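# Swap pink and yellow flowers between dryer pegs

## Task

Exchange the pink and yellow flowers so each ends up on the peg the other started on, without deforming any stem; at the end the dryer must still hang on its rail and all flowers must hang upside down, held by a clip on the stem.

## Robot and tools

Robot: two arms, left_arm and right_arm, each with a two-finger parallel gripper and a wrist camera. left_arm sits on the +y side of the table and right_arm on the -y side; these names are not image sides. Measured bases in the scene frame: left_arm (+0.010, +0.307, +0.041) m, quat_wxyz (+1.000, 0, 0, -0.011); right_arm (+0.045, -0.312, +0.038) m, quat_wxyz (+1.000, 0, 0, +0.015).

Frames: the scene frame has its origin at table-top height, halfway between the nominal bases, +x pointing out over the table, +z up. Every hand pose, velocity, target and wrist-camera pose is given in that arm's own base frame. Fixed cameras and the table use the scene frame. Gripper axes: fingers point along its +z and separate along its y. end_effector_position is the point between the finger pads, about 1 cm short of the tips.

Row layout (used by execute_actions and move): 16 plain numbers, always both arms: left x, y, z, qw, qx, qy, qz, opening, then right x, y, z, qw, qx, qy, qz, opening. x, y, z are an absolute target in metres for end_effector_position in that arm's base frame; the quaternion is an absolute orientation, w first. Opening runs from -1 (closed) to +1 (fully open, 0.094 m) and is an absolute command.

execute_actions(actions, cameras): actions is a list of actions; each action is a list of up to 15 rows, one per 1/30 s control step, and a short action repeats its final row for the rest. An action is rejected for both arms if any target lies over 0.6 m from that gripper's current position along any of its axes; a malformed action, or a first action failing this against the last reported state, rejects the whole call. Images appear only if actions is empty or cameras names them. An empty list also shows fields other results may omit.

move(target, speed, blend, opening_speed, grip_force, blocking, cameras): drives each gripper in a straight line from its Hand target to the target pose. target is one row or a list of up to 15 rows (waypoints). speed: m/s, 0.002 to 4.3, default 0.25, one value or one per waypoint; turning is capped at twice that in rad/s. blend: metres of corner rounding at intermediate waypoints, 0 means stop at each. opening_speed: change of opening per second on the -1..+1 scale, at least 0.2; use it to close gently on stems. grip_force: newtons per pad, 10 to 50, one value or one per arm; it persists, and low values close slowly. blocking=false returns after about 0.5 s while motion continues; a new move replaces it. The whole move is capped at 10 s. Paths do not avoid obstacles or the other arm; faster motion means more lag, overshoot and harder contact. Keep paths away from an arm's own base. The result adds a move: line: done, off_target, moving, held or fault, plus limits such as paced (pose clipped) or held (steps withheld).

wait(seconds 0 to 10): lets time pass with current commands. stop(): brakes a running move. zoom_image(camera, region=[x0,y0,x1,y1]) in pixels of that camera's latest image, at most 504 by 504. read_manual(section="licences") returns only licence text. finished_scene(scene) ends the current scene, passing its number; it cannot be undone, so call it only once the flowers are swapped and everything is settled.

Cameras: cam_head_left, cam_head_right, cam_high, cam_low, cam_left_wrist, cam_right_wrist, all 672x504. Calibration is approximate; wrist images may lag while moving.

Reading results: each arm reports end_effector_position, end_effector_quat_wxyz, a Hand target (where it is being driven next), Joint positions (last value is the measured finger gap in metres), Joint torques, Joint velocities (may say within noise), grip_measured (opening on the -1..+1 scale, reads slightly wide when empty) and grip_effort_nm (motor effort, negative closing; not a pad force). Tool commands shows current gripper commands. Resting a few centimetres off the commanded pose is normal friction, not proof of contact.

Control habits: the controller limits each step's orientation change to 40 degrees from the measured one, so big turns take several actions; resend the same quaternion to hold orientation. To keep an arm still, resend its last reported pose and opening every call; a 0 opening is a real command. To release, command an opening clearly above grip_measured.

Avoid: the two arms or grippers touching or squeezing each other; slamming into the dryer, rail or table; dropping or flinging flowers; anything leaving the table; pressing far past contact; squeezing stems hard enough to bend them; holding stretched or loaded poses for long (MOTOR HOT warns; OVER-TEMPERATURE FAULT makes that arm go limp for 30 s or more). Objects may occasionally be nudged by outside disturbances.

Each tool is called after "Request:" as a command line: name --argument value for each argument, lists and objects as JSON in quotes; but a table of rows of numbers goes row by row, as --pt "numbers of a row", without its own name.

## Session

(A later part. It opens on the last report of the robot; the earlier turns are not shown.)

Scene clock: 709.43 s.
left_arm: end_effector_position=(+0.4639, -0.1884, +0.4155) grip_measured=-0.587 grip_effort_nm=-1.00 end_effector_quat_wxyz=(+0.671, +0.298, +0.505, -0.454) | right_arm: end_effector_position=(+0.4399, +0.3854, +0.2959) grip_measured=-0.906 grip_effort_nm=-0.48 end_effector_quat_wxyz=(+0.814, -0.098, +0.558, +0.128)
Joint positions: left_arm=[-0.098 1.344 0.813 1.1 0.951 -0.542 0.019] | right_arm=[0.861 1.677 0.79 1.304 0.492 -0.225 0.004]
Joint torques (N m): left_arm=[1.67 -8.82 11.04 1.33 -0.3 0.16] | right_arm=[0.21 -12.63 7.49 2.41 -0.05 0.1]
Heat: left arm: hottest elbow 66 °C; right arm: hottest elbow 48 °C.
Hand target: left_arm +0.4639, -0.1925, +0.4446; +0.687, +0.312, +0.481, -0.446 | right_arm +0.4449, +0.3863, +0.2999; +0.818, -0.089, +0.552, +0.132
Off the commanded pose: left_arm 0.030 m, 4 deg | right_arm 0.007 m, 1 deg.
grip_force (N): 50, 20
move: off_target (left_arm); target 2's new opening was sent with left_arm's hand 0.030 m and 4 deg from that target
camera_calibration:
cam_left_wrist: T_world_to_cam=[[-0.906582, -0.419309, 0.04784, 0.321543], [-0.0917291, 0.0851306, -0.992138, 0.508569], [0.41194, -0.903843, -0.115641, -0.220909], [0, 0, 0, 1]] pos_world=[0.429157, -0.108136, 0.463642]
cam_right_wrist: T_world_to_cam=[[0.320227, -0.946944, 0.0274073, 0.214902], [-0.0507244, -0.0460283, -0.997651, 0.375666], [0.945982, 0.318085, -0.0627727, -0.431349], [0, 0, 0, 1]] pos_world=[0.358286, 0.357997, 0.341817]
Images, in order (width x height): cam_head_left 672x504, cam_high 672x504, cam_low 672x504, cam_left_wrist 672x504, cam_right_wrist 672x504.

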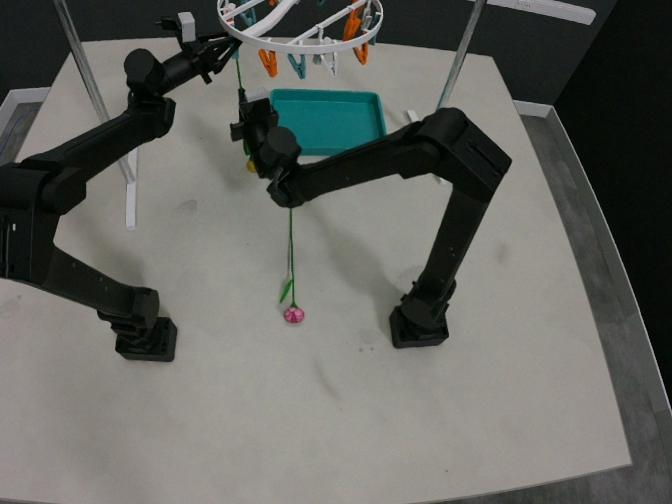

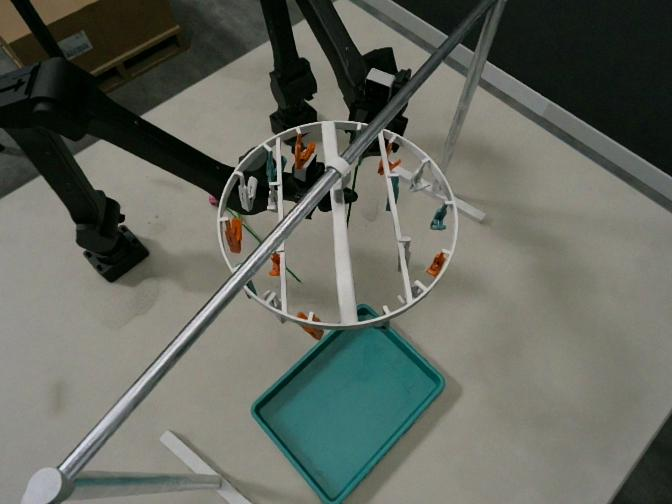

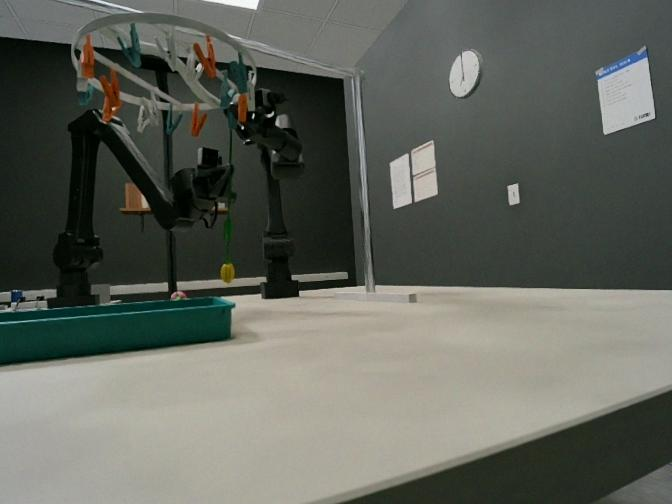

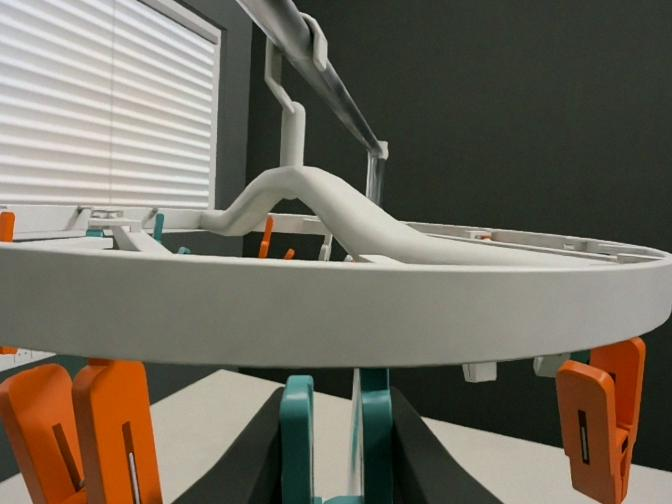

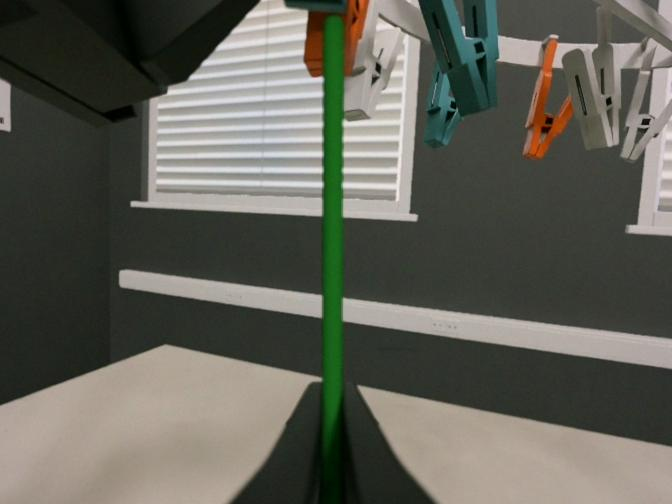

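Request:
move --pt "0.4656 -0.1930 0.4450 0.68700 0.31240 0.48104 -0.44614 -0.66 0.4430 0.3925 0.3060 0.81849 -0.08892 0.55208 0.13183 -0.96" --speed 0.05 --grip_force '[50, 20]' --cameras '["cam_low", "cam_high", "cam_head_left", "cam_right_wrist"]'

Request:
zoom_image --camera "cam_low" --region '[222, 115, 242, 140]'

Request:
zoom_image --camera "cam_high" --region '[345, 145, 375, 180]'

Request:
zoom_image --camera "cam_right_wrist" --region '[270, 0, 400, 90]'

Request:
zoom_image --camera "cam_head_left" --region '[225, 40, 250, 70]'

Scene clock: 739.33 s.
left_arm: end_effector_position=(+0.4639, -0.1884, +0.4155) grip_measured=-0.589 grip_effort_nm=-1.06 end_effector_quat_wxyz=(+0.671, +0.298, +0.505, -0.454) | right_arm: end_effector_position=(+0.4407, +0.3837, +0.2956) grip_measured=-0.906 grip_effort_nm=-0.48 end_effector_quat_wxyz=(+0.814, -0.094, +0.560, +0.125)
Joint positions: left_arm=[-0.098 1.344 0.813 1.1 0.951 -0.542 0.019] | right_arm=[0.861 1.677 0.79 1.304 0.503 -0.225 0.004]
Joint torques (N m): left_arm=[1.9 -8.82 11.02 1.33 -0.3 0.16] | right_arm=[1.2 -13.27 8.31 1.66 -0.02 0.03]
Heat: left arm: hottest elbow 69 °C; right arm: hottest elbow 47 °C.
Hand target: left_arm +0.4639, -0.1925, +0.4446; +0.687, +0.312, +0.481, -0.446 | right_arm +0.4427, +0.3921, +0.3060; +0.818, -0.089, +0.552, +0.132
Off the commanded pose: left_arm 0.030 m, 4 deg | right_arm 0.014 m, 1 deg.
grip_force (N): 50, 20
move: off_target (left_arm, right_arm)
camera_calibration:
cam_right_wrist: T_world_to_cam=[[0.311062, -0.950092, 0.0237781, 0.219414], [-0.0543382, -0.0427576, -0.997607, 0.375558], [0.948835, 0.309025, -0.0649265, -0.428655], [0, 0, 0, 1]] pos_world=[0.358878, 0.356987, 0.341611]
Images, in order (width x height): cam_head_left 672x504, cam_high 672x504, cam_low 672x504, cam_right_wrist 672x504.

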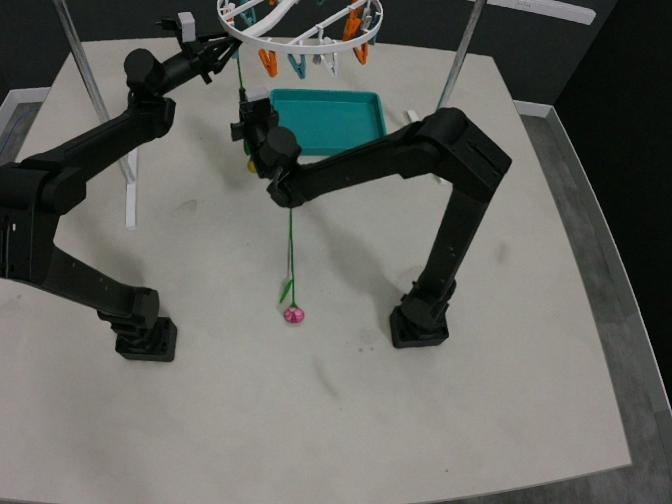

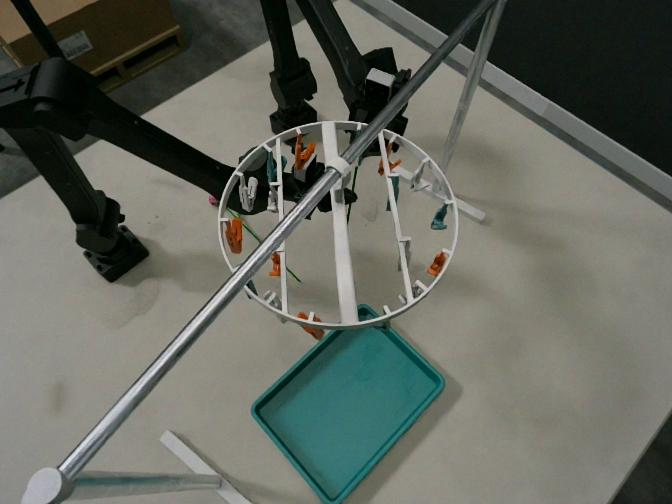

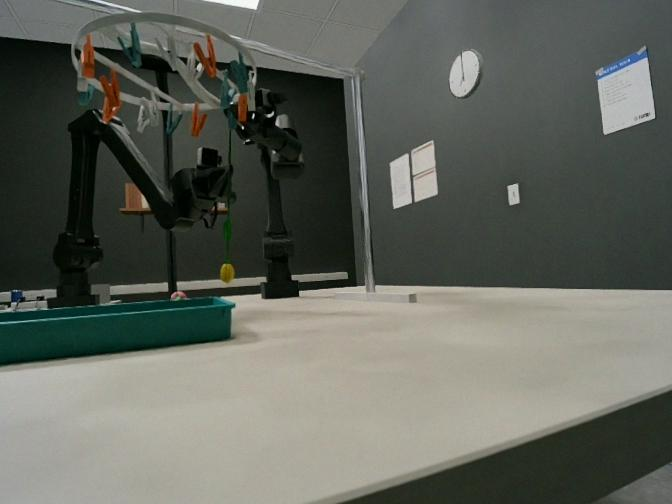

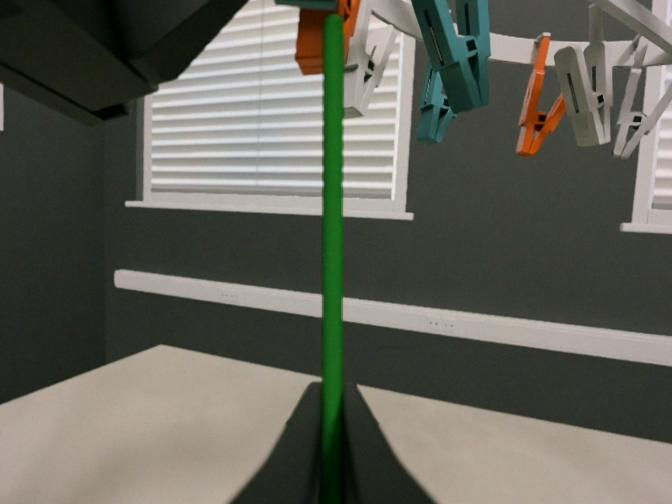

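Scaled by 20.160 from the camera's 672x504 image, which has a finer 960x720 frame.

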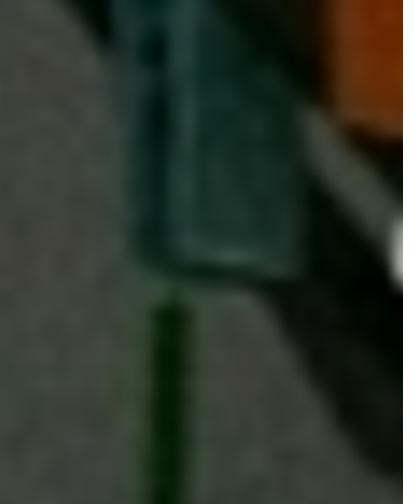

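Scaled by 14.400 from the camera's 672x504 image, which has a finer 960x720 frame.

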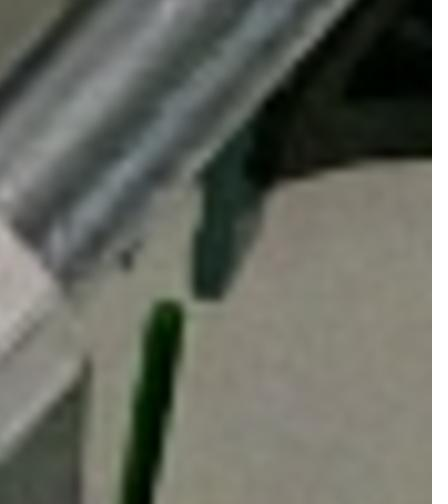

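Scaled by 3.877 from the camera's 672x504 image, which has a finer 960x720 frame.

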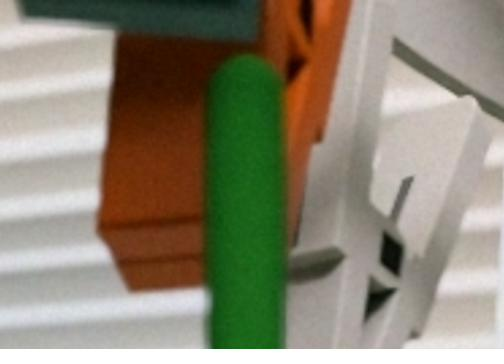

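Scaled by 16.800 from the camera's 672x504 image, which has a finer 960x720 frame.

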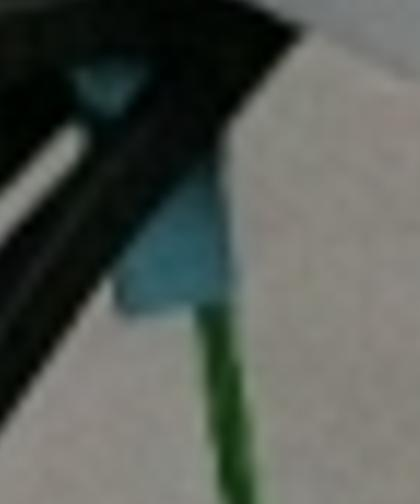

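Request:
move --pt "0.4656 -0.1930 0.4450 0.68700 0.31240 0.48104 -0.44614 -0.66 0.4420 0.4000 0.3060 0.81849 -0.08892 0.55208 0.13183 -0.96" --speed 0.05 --grip_force '[50, 20]' --cameras '["cam_low", "cam_high", "cam_right_wrist"]'

Request:
zoom_image --camera "cam_high" --region '[345, 145, 375, 180]'

Request:
zoom_image --camera "cam_right_wrist" --region '[270, 0, 400, 90]'

Scene clock: 746.70 s.
left_arm: end_effector_position=(+0.4639, -0.1884, +0.4155) grip_measured=-0.589 grip_effort_nm=-1.06 end_effector_quat_wxyz=(+0.671, +0.298, +0.505, -0.454) | right_arm: end_effector_position=(+0.4375, +0.3865, +0.2948) grip_measured=-0.906 grip_effort_nm=-0.48 end_effector_quat_wxyz=(+0.813, -0.093, +0.561, +0.126)
Joint positions: left_arm=[-0.098 1.344 0.813 1.1 0.951 -0.542 0.019] | right_arm=[0.872 1.678 0.79 1.304 0.515 -0.225 0.004]
Joint torques (N m): left_arm=[1.9 -8.88 11.03 1.33 -0.3 0.16] | right_arm=[1.14 -12.28 9.31 1.66 -0.03 -0.03]
Heat: left arm: hottest elbow 70 °C; right arm: hottest elbow 47 °C.
Hand target: left_arm +0.4639, -0.1925, +0.4446; +0.687, +0.312, +0.481, -0.446 | right_arm +0.4412, +0.3994, +0.3060; +0.818, -0.089, +0.552, +0.132
Off the commanded pose: left_arm 0.030 m, 4 deg | right_arm 0.018 m, 1 deg.
grip_force (N): 50, 20
move: off_target (left_arm, right_arm)
camera_calibration:
cam_right_wrist: T_world_to_cam=[[0.310974, -0.950205, 0.0201298, 0.224211], [-0.0584667, -0.0402656, -0.997477, 0.37544], [0.948618, 0.309012, -0.0680769, -0.425621], [0, 0, 0, 1]] pos_world=[0.355979, 0.359686, 0.341005]
Images, in order (width x height): cam_high 672x504, cam_low 672x504, cam_right_wrist 672x504.

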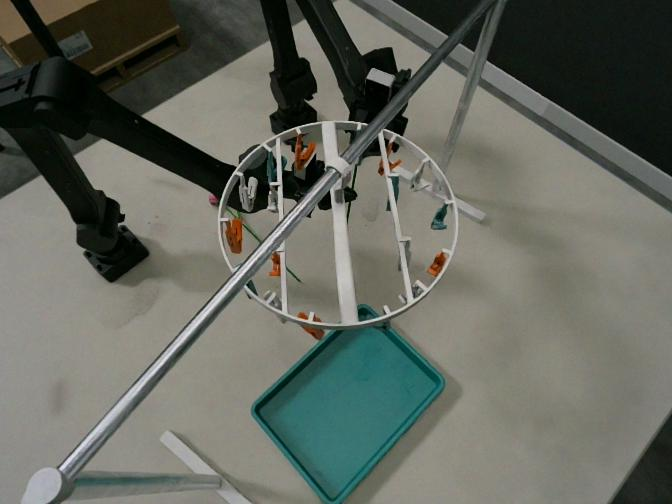

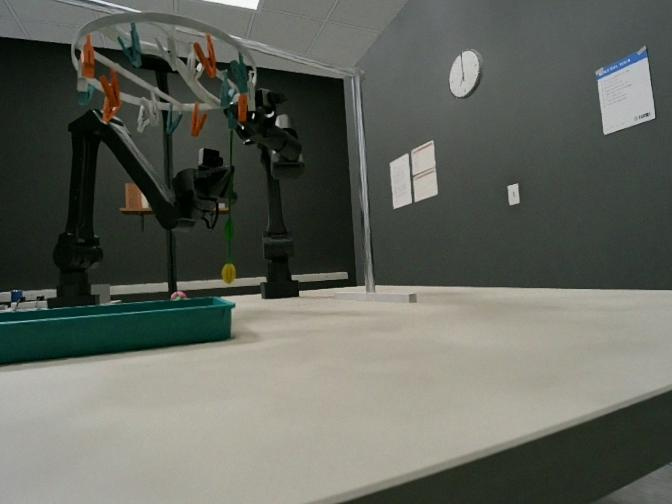

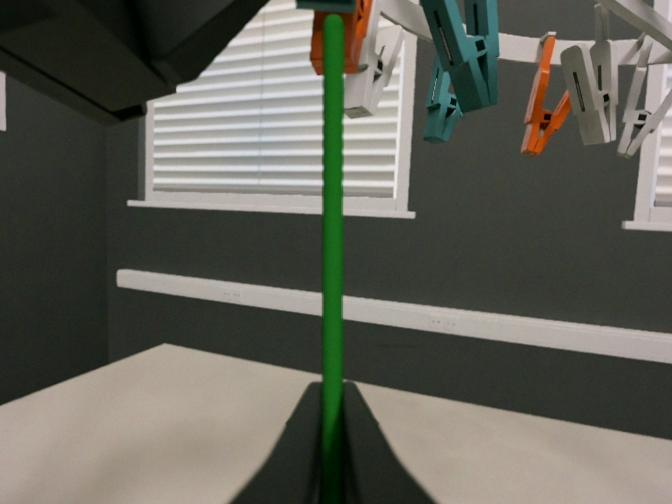

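Scaled by 14.400 from the camera's 672x504 image, which has a finer 960x720 frame.

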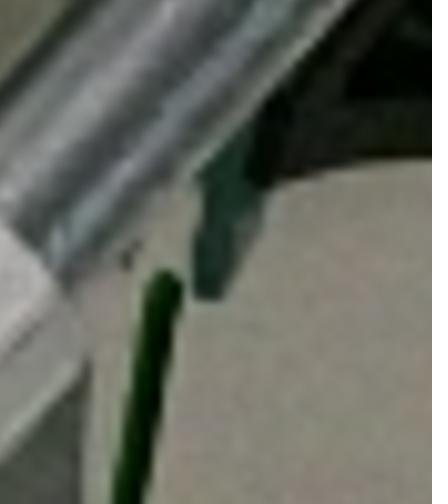

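Scaled by 3.877 from the camera's 672x504 image, which has a finer 960x720 frame.

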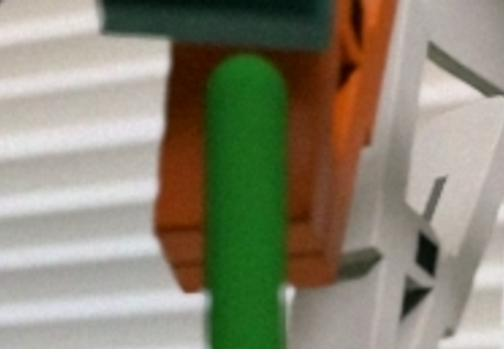

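Request:
move --pt "0.4656 -0.1930 0.4450 0.68700 0.31240 0.48104 -0.44614 -0.66 0.4432 0.4050 0.3060 0.81849 -0.08892 0.55208 0.13183 -0.96" --speed 0.05 --grip_force '[50, 20]' --cameras '["cam_low", "cam_high", "cam_right_wrist"]'

Request:
zoom_image --camera "cam_high" --region '[345, 145, 375, 180]'

Request:
zoom_image --camera "cam_right_wrist" --region '[270, 0, 400, 90]'

Scene clock: 753.70 s.
left_arm: end_effector_position=(+0.4639, -0.1884, +0.4155) grip_measured=-0.589 grip_effort_nm=-1.06 end_effector_quat_wxyz=(+0.671, +0.298, +0.505, -0.454) | right_arm: end_effector_position=(+0.4389, +0.3908, +0.2949) grip_measured=-0.906 grip_effort_nm=-0.48 end_effector_quat_wxyz=(+0.813, -0.092, +0.561, +0.127)
Joint positions: left_arm=[-0.098 1.344 0.813 1.1 0.951 -0.542 0.019] | right_arm=[0.876 1.687 0.803 1.304 0.519 -0.225 0.004]
Joint torques (N m): left_arm=[1.9 -8.82 11.02 1.32 -0.3 0.16] | right_arm=[1.32 -12.75 9.4 1.57 -0.05 -0.05]
Heat: left arm: hottest elbow 70 °C; right arm: hottest elbow 47 °C.
Hand target: left_arm +0.4639, -0.1925, +0.4446; +0.687, +0.312, +0.481, -0.446 | right_arm +0.4425, +0.4043, +0.3059; +0.818, -0.089, +0.552, +0.132
Off the commanded pose: left_arm 0.030 m, 4 deg | right_arm 0.019 m, 1 deg.
grip_force (N): 50, 20
move: off_target (left_arm, right_arm)
camera_calibration:
cam_right_wrist: T_world_to_cam=[[0.311026, -0.95025, 0.0169773, 0.228773], [-0.0578796, -0.0367687, -0.997646, 0.374354], [0.948637, 0.309311, -0.0664361, -0.42879], [0, 0, 0, 1]] pos_world=[0.357279, 0.363785, 0.341102]
Images, in order (width x height): cam_high 672x504, cam_low 672x504, cam_right_wrist 672x504.

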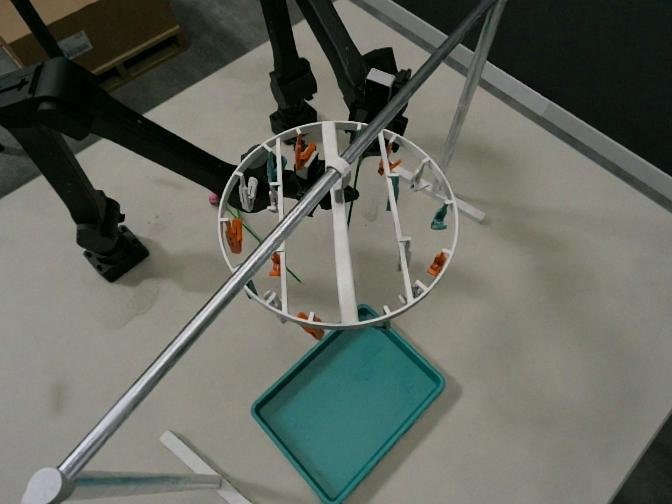

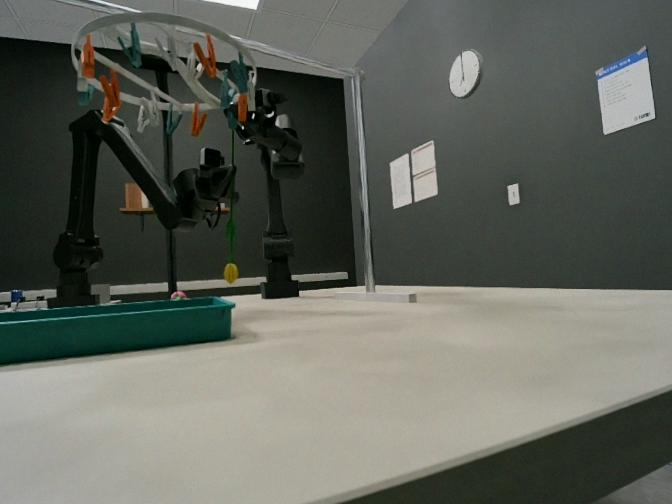

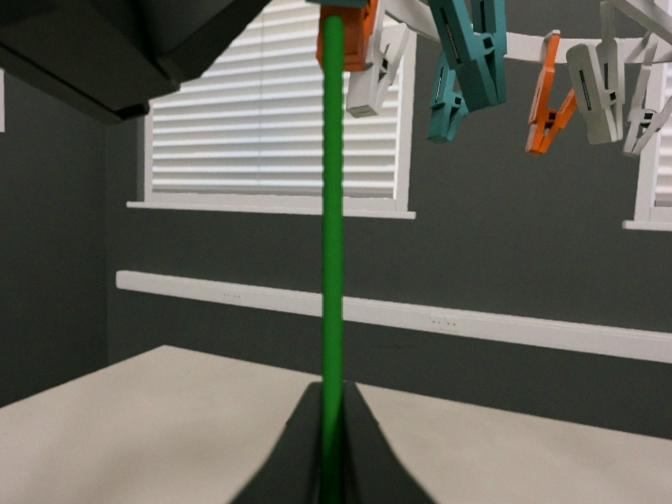

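Scaled by 14.400 from the camera's 672x504 image, which has a finer 960x720 frame.

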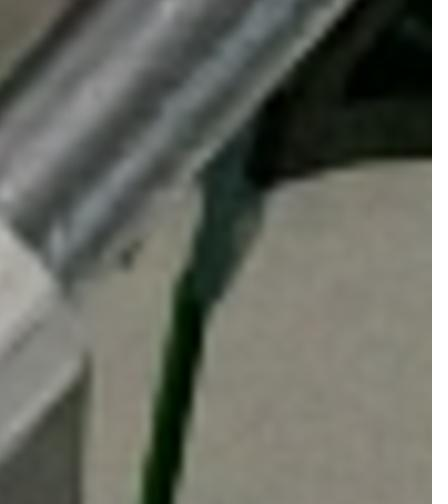

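Scaled by 3.877 from the camera's 672x504 image, which has a finer 960x720 frame.

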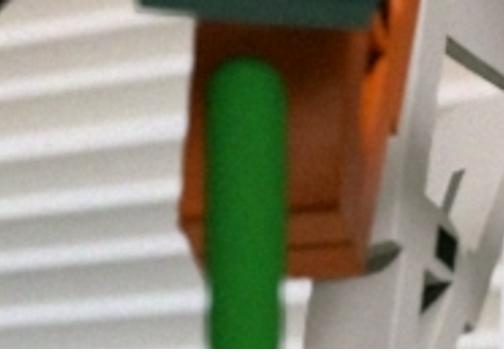

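Request:
move --pt "0.4656 -0.1930 0.4450 0.68700 0.31240 0.48104 -0.44614 -0.66 0.4428 0.4045 0.3240 0.81849 -0.08892 0.55208 0.13183 -0.96" --speed 0.05 --grip_force '[50, 20]' --cameras '["cam_low", "cam_high", "cam_head_left", "cam_right_wrist"]'

Request:
zoom_image --camera "cam_high" --region '[345, 145, 375, 180]'

Request:
zoom_image --camera "cam_right_wrist" --region '[270, 0, 400, 90]'

Request:
zoom_image --camera "cam_low" --region '[222, 115, 242, 140]'

Request:
zoom_image --camera "cam_head_left" --region '[225, 40, 250, 70]'

Scene clock: 763.17 s.
left_arm: end_effector_position=(+0.4639, -0.1884, +0.4155) grip_measured=-0.589 grip_effort_nm=-1.06 end_effector_quat_wxyz=(+0.671, +0.298, +0.505, -0.454) | right_arm: end_effector_position=(+0.4408, +0.3930, +0.2999) grip_measured=-0.906 grip_effort_nm=-0.48 end_effector_quat_wxyz=(+0.809, -0.097, +0.567, +0.123)
Joint positions: left_arm=[-0.098 1.344 0.813 1.1 0.951 -0.542 0.019] | right_arm=[0.876 1.668 0.812 1.257 0.519 -0.225 0.004]
Joint torques (N m): left_arm=[1.96 -8.82 11.03 1.32 -0.3 0.16] | right_arm=[1.49 -14.97 9.59 1.39 -0.05 -0.05]
Heat: left arm: hottest elbow 70 °C; right arm: hottest elbow 47 °C.
Hand target: left_arm +0.4639, -0.1925, +0.4446; +0.687, +0.312, +0.481, -0.446 | right_arm +0.4418, +0.4033, +0.3240; +0.819, -0.089, +0.552, +0.132
Off the commanded pose: left_arm 0.030 m, 4 deg | right_arm 0.027 m, 2 deg.
grip_force (N): 50, 20
move: off_target (left_arm, right_arm)
camera_calibration:
cam_right_wrist: T_world_to_cam=[[0.31093, -0.950044, 0.0271847, 0.227057], [-0.0704591, -0.0515648, -0.996181, 0.390434], [0.947817, 0.307828, -0.0829723, -0.425052], [0, 0, 0, 1]] pos_world=[0.359783, 0.366689, 0.347503]
Images, in order (width x height): cam_head_left 672x504, cam_high 672x504, cam_low 672x504, cam_right_wrist 672x504.

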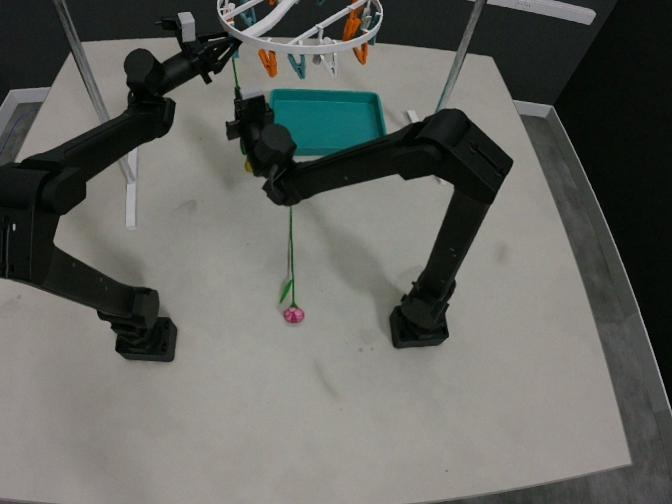

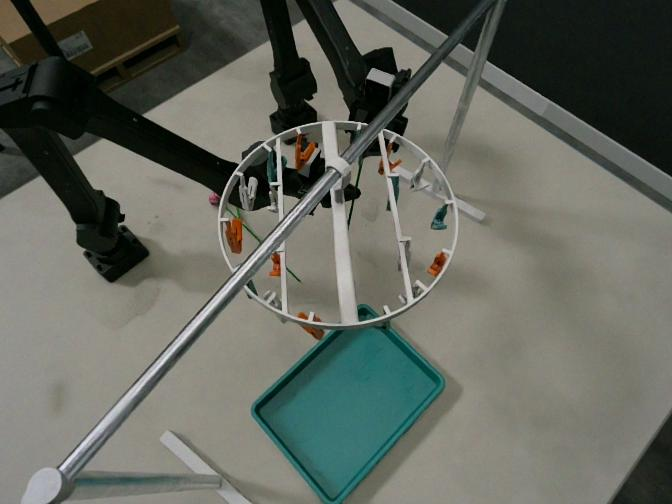

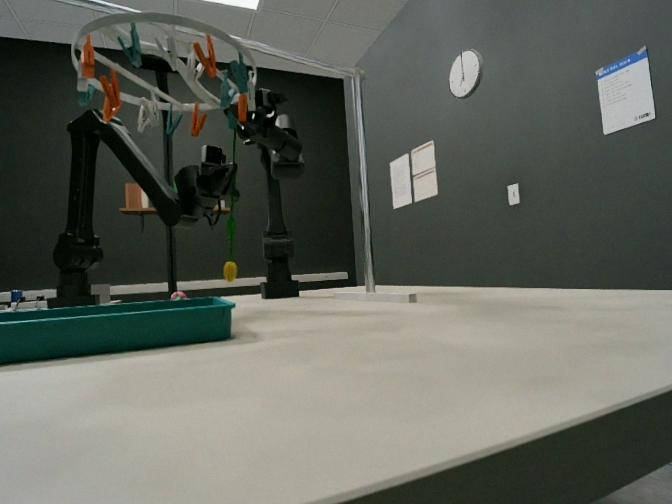

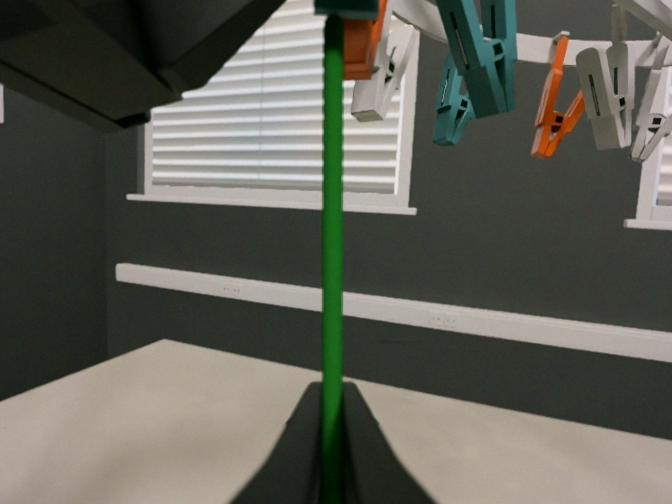

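Scaled by 14.400 from the camera's 672x504 image, which has a finer 960x720 frame.

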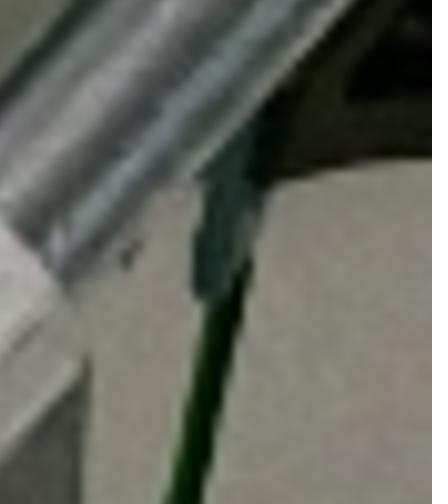

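Scaled by 3.877 from the camera's 672x504 image, which has a finer 960x720 frame.

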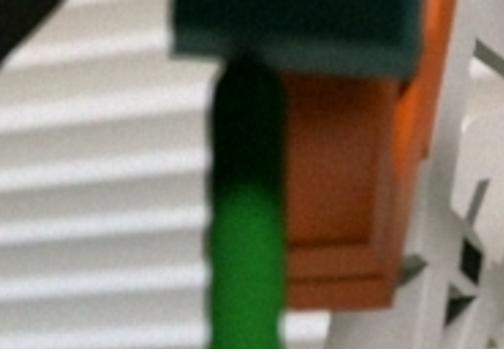

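Scaled by 20.160 from the camera's 672x504 image, which has a finer 960x720 frame.

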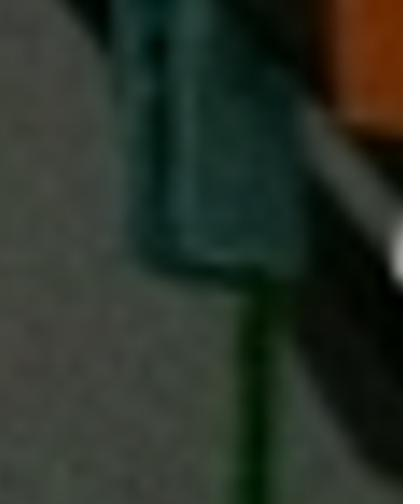

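Scaled by 16.800 from the camera's 672x504 image, which has a finer 960x720 frame.

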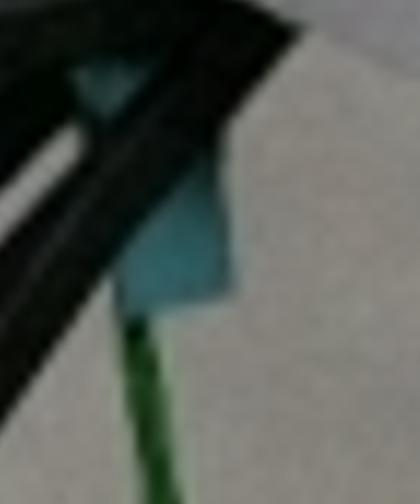

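Request:
move --pt "0.4656 -0.1930 0.4450 0.68700 0.31240 0.48104 -0.44614 -0.66 0.4380 0.4000 0.3020 0.81849 -0.08892 0.55208 0.13183 -0.96" --pt "0.4656 -0.1930 0.4450 0.68700 0.31240 0.48104 -0.44614 -0.66 0.4385 0.4005 0.3200 0.81849 -0.08892 0.55208 0.13183 -0.96" --speed 0.05 --grip_force '[50, 20]' --cameras '["cam_low", "cam_high", "cam_right_wrist"]'

Request:
zoom_image --camera "cam_high" --region '[345, 145, 375, 180]'

Request:
zoom_image --camera "cam_right_wrist" --region '[270, 0, 400, 90]'

Request:
zoom_image --camera "cam_low" --region '[222, 115, 242, 140]'

Scene clock: 785.33 s.
left_arm: end_effector_position=(+0.4639, -0.1884, +0.4156) grip_measured=-0.589 grip_effort_nm=-1.06 end_effector_quat_wxyz=(+0.671, +0.297, +0.505, -0.454) | right_arm: end_effector_position=(+0.4399, +0.3930, +0.3004) grip_measured=-0.906 grip_effort_nm=-0.48 end_effector_quat_wxyz=(+0.811, -0.094, +0.564, +0.125)
Joint positions: left_arm=[-0.098 1.344 0.813 1.1 0.95 -0.542 0.019] | right_arm=[0.877 1.673 0.812 1.272 0.521 -0.225 0.004]
Joint torques (N m): left_arm=[1.96 -8.76 11.03 1.32 -0.27 0.17] | right_arm=[1.26 -15.38 8.25 1.44 -0.07 -0.04]
Heat: left arm: hottest elbow 71 °C; right arm: hottest elbow 48 °C.
Hand target: left_arm +0.4639, -0.1925, +0.4446; +0.687, +0.312, +0.481, -0.446 | right_arm +0.4380, +0.3999, +0.3200; +0.819, -0.089, +0.552, +0.132
Off the commanded pose: left_arm 0.030 m, 4 deg | right_arm 0.021 m, 2 deg.
grip_force (N): 50, 20
move: off_target (left_arm, right_arm)
camera_calibration:
cam_right_wrist: T_world_to_cam=[[0.310924, -0.950199, 0.0211624, 0.229206], [-0.064348, -0.0432604, -0.996989, 0.385076], [0.948254, 0.308626, -0.0745941, -0.427172], [0, 0, 0, 1]] pos_world=[0.358581, 0.366287, 0.347202]
Images, in order (width x height): cam_high 672x504, cam_low 672x504, cam_right_wrist 672x504.

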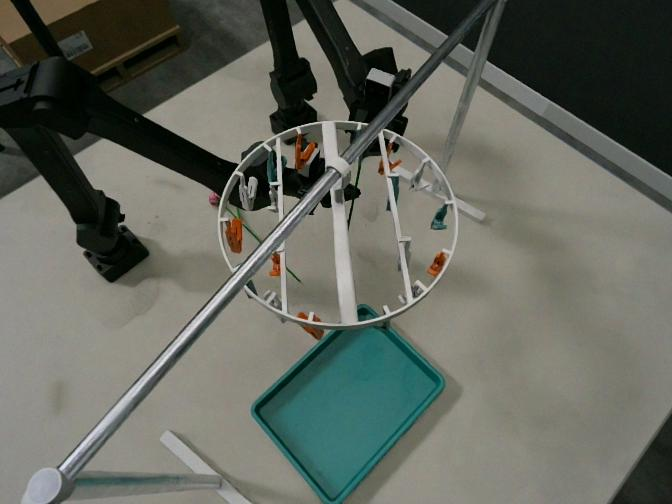

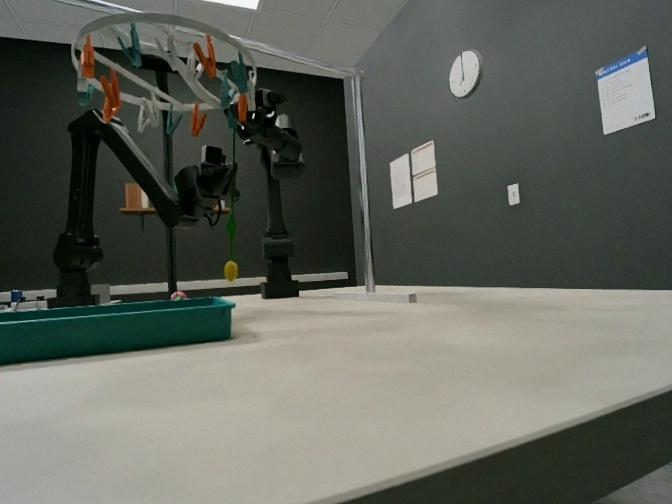

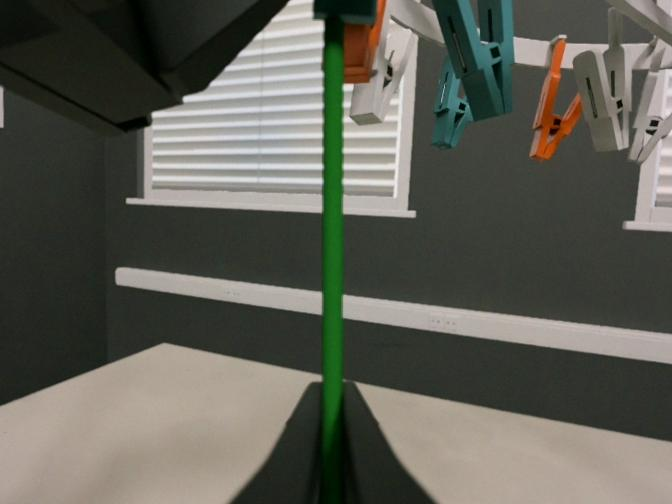

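Scaled by 14.400 from the camera's 672x504 image, which has a finer 960x720 frame.

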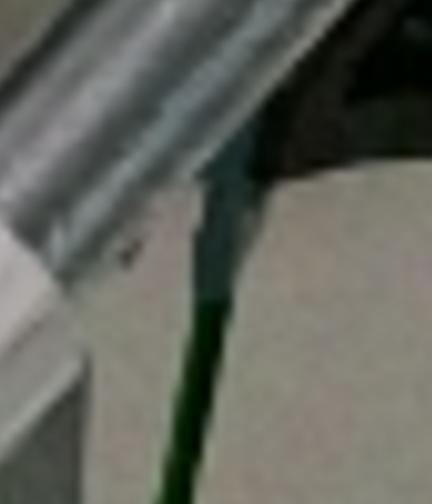

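Scaled by 3.877 from the camera's 672x504 image, which has a finer 960x720 frame.

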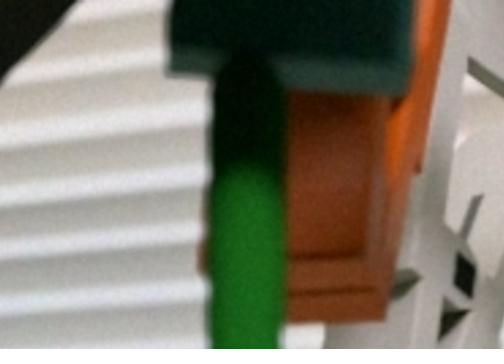

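Scaled by 20.160 from the camera's 672x504 image, which has a finer 960x720 frame.

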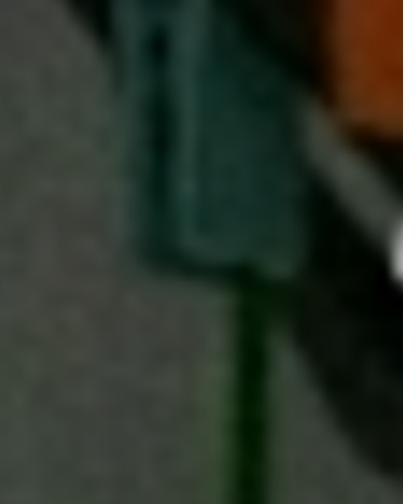

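Request:
move --pt "0.4656 -0.1930 0.4450 0.68700 0.31240 0.48104 -0.44614 -0.66 0.4345 0.3962 0.3180 0.81849 -0.08892 0.55208 0.13183 -0.96" --speed 0.05 --grip_force '[50, 20]' --cameras '["cam_low", "cam_high", "cam_right_wrist"]'

Request:
zoom_image --camera "cam_high" --region '[345, 145, 375, 180]'

Request:
zoom_image --camera "cam_right_wrist" --region '[270, 0, 400, 90]'

Request:
zoom_image --camera "cam_low" --region '[222, 115, 242, 140]'

Scene clock: 799.67 s.
left_arm: end_effector_position=(+0.4639, -0.1884, +0.4156) grip_measured=-0.589 grip_effort_nm=-1.06 end_effector_quat_wxyz=(+0.671, +0.297, +0.505, -0.454) | right_arm: end_effector_position=(+0.4397, +0.3930, +0.3008) grip_measured=-0.906 grip_effort_nm=-0.48 end_effector_quat_wxyz=(+0.811, -0.093, +0.564, +0.125)
Joint positions: left_arm=[-0.098 1.344 0.813 1.1 0.95 -0.542 0.019] | right_arm=[0.878 1.672 0.812 1.272 0.522 -0.225 0.004]
Joint torques (N m): left_arm=[1.9 -8.82 11.02 1.32 -0.28 0.17] | right_arm=[1.38 -16.09 6.99 1.91 -0.07 -0.04]
Heat: left arm: hottest elbow 71 °C; right arm: hottest elbow 48 °C.
Hand target: left_arm +0.4639, -0.1925, +0.4446; +0.687, +0.312, +0.481, -0.446 | right_arm +0.4344, +0.3959, +0.3178; +0.818, -0.089, +0.552, +0.132
Off the commanded pose: left_arm 0.030 m, 4 deg | right_arm 0.018 m, 2 deg.
grip_force (N): 50, 20
move: off_target (left_arm, right_arm)
camera_calibration:
cam_right_wrist: T_world_to_cam=[[0.31066, -0.9503, 0.0205147, 0.229616], [-0.0640762, -0.0424707, -0.997041, 0.385093], [0.948359, 0.308426, -0.0740855, -0.427093], [0, 0, 0, 1]] pos_world=[0.358381, 0.366286, 0.347601]
Images, in order (width x height): cam_high 672x504, cam_low 672x504, cam_right_wrist 672x504.

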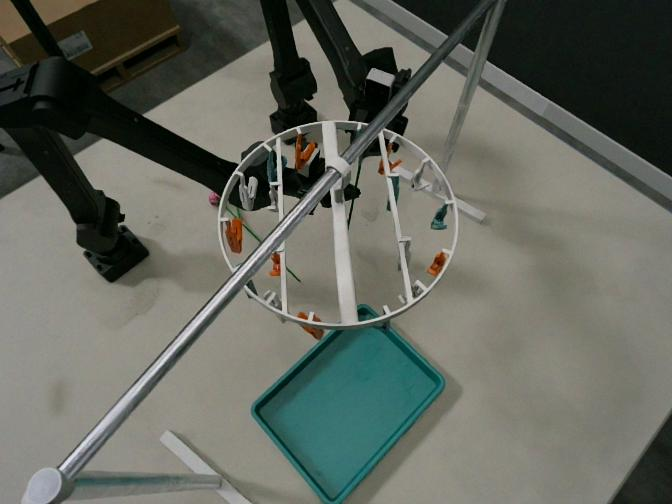

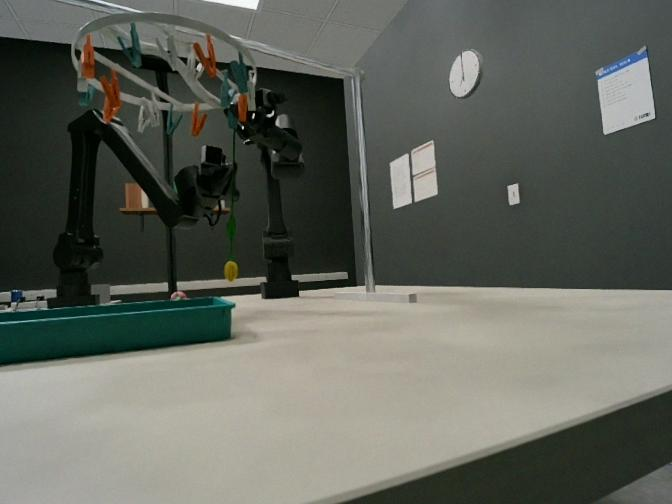

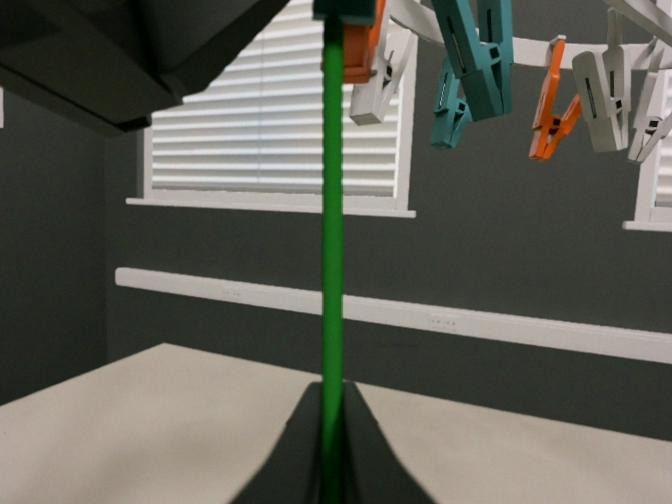

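Scaled by 14.400 from the camera's 672x504 image, which has a finer 960x720 frame.

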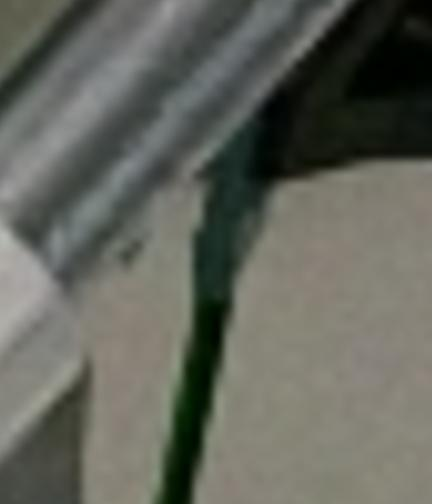

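Scaled by 3.877 from the camera's 672x504 image, which has a finer 960x720 frame.

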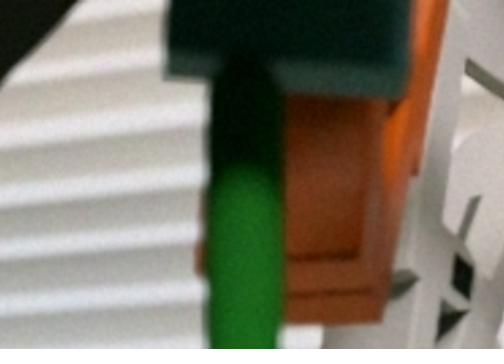

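Scaled by 20.160 from the camera's 672x504 image, which has a finer 960x720 frame.

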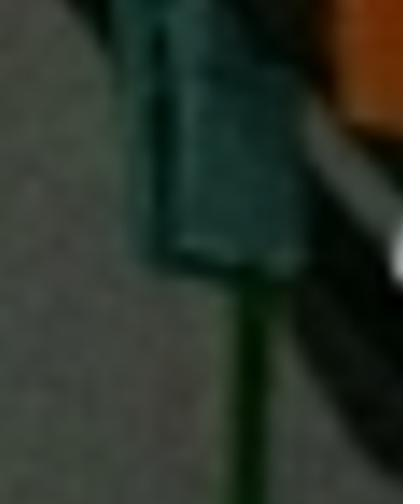

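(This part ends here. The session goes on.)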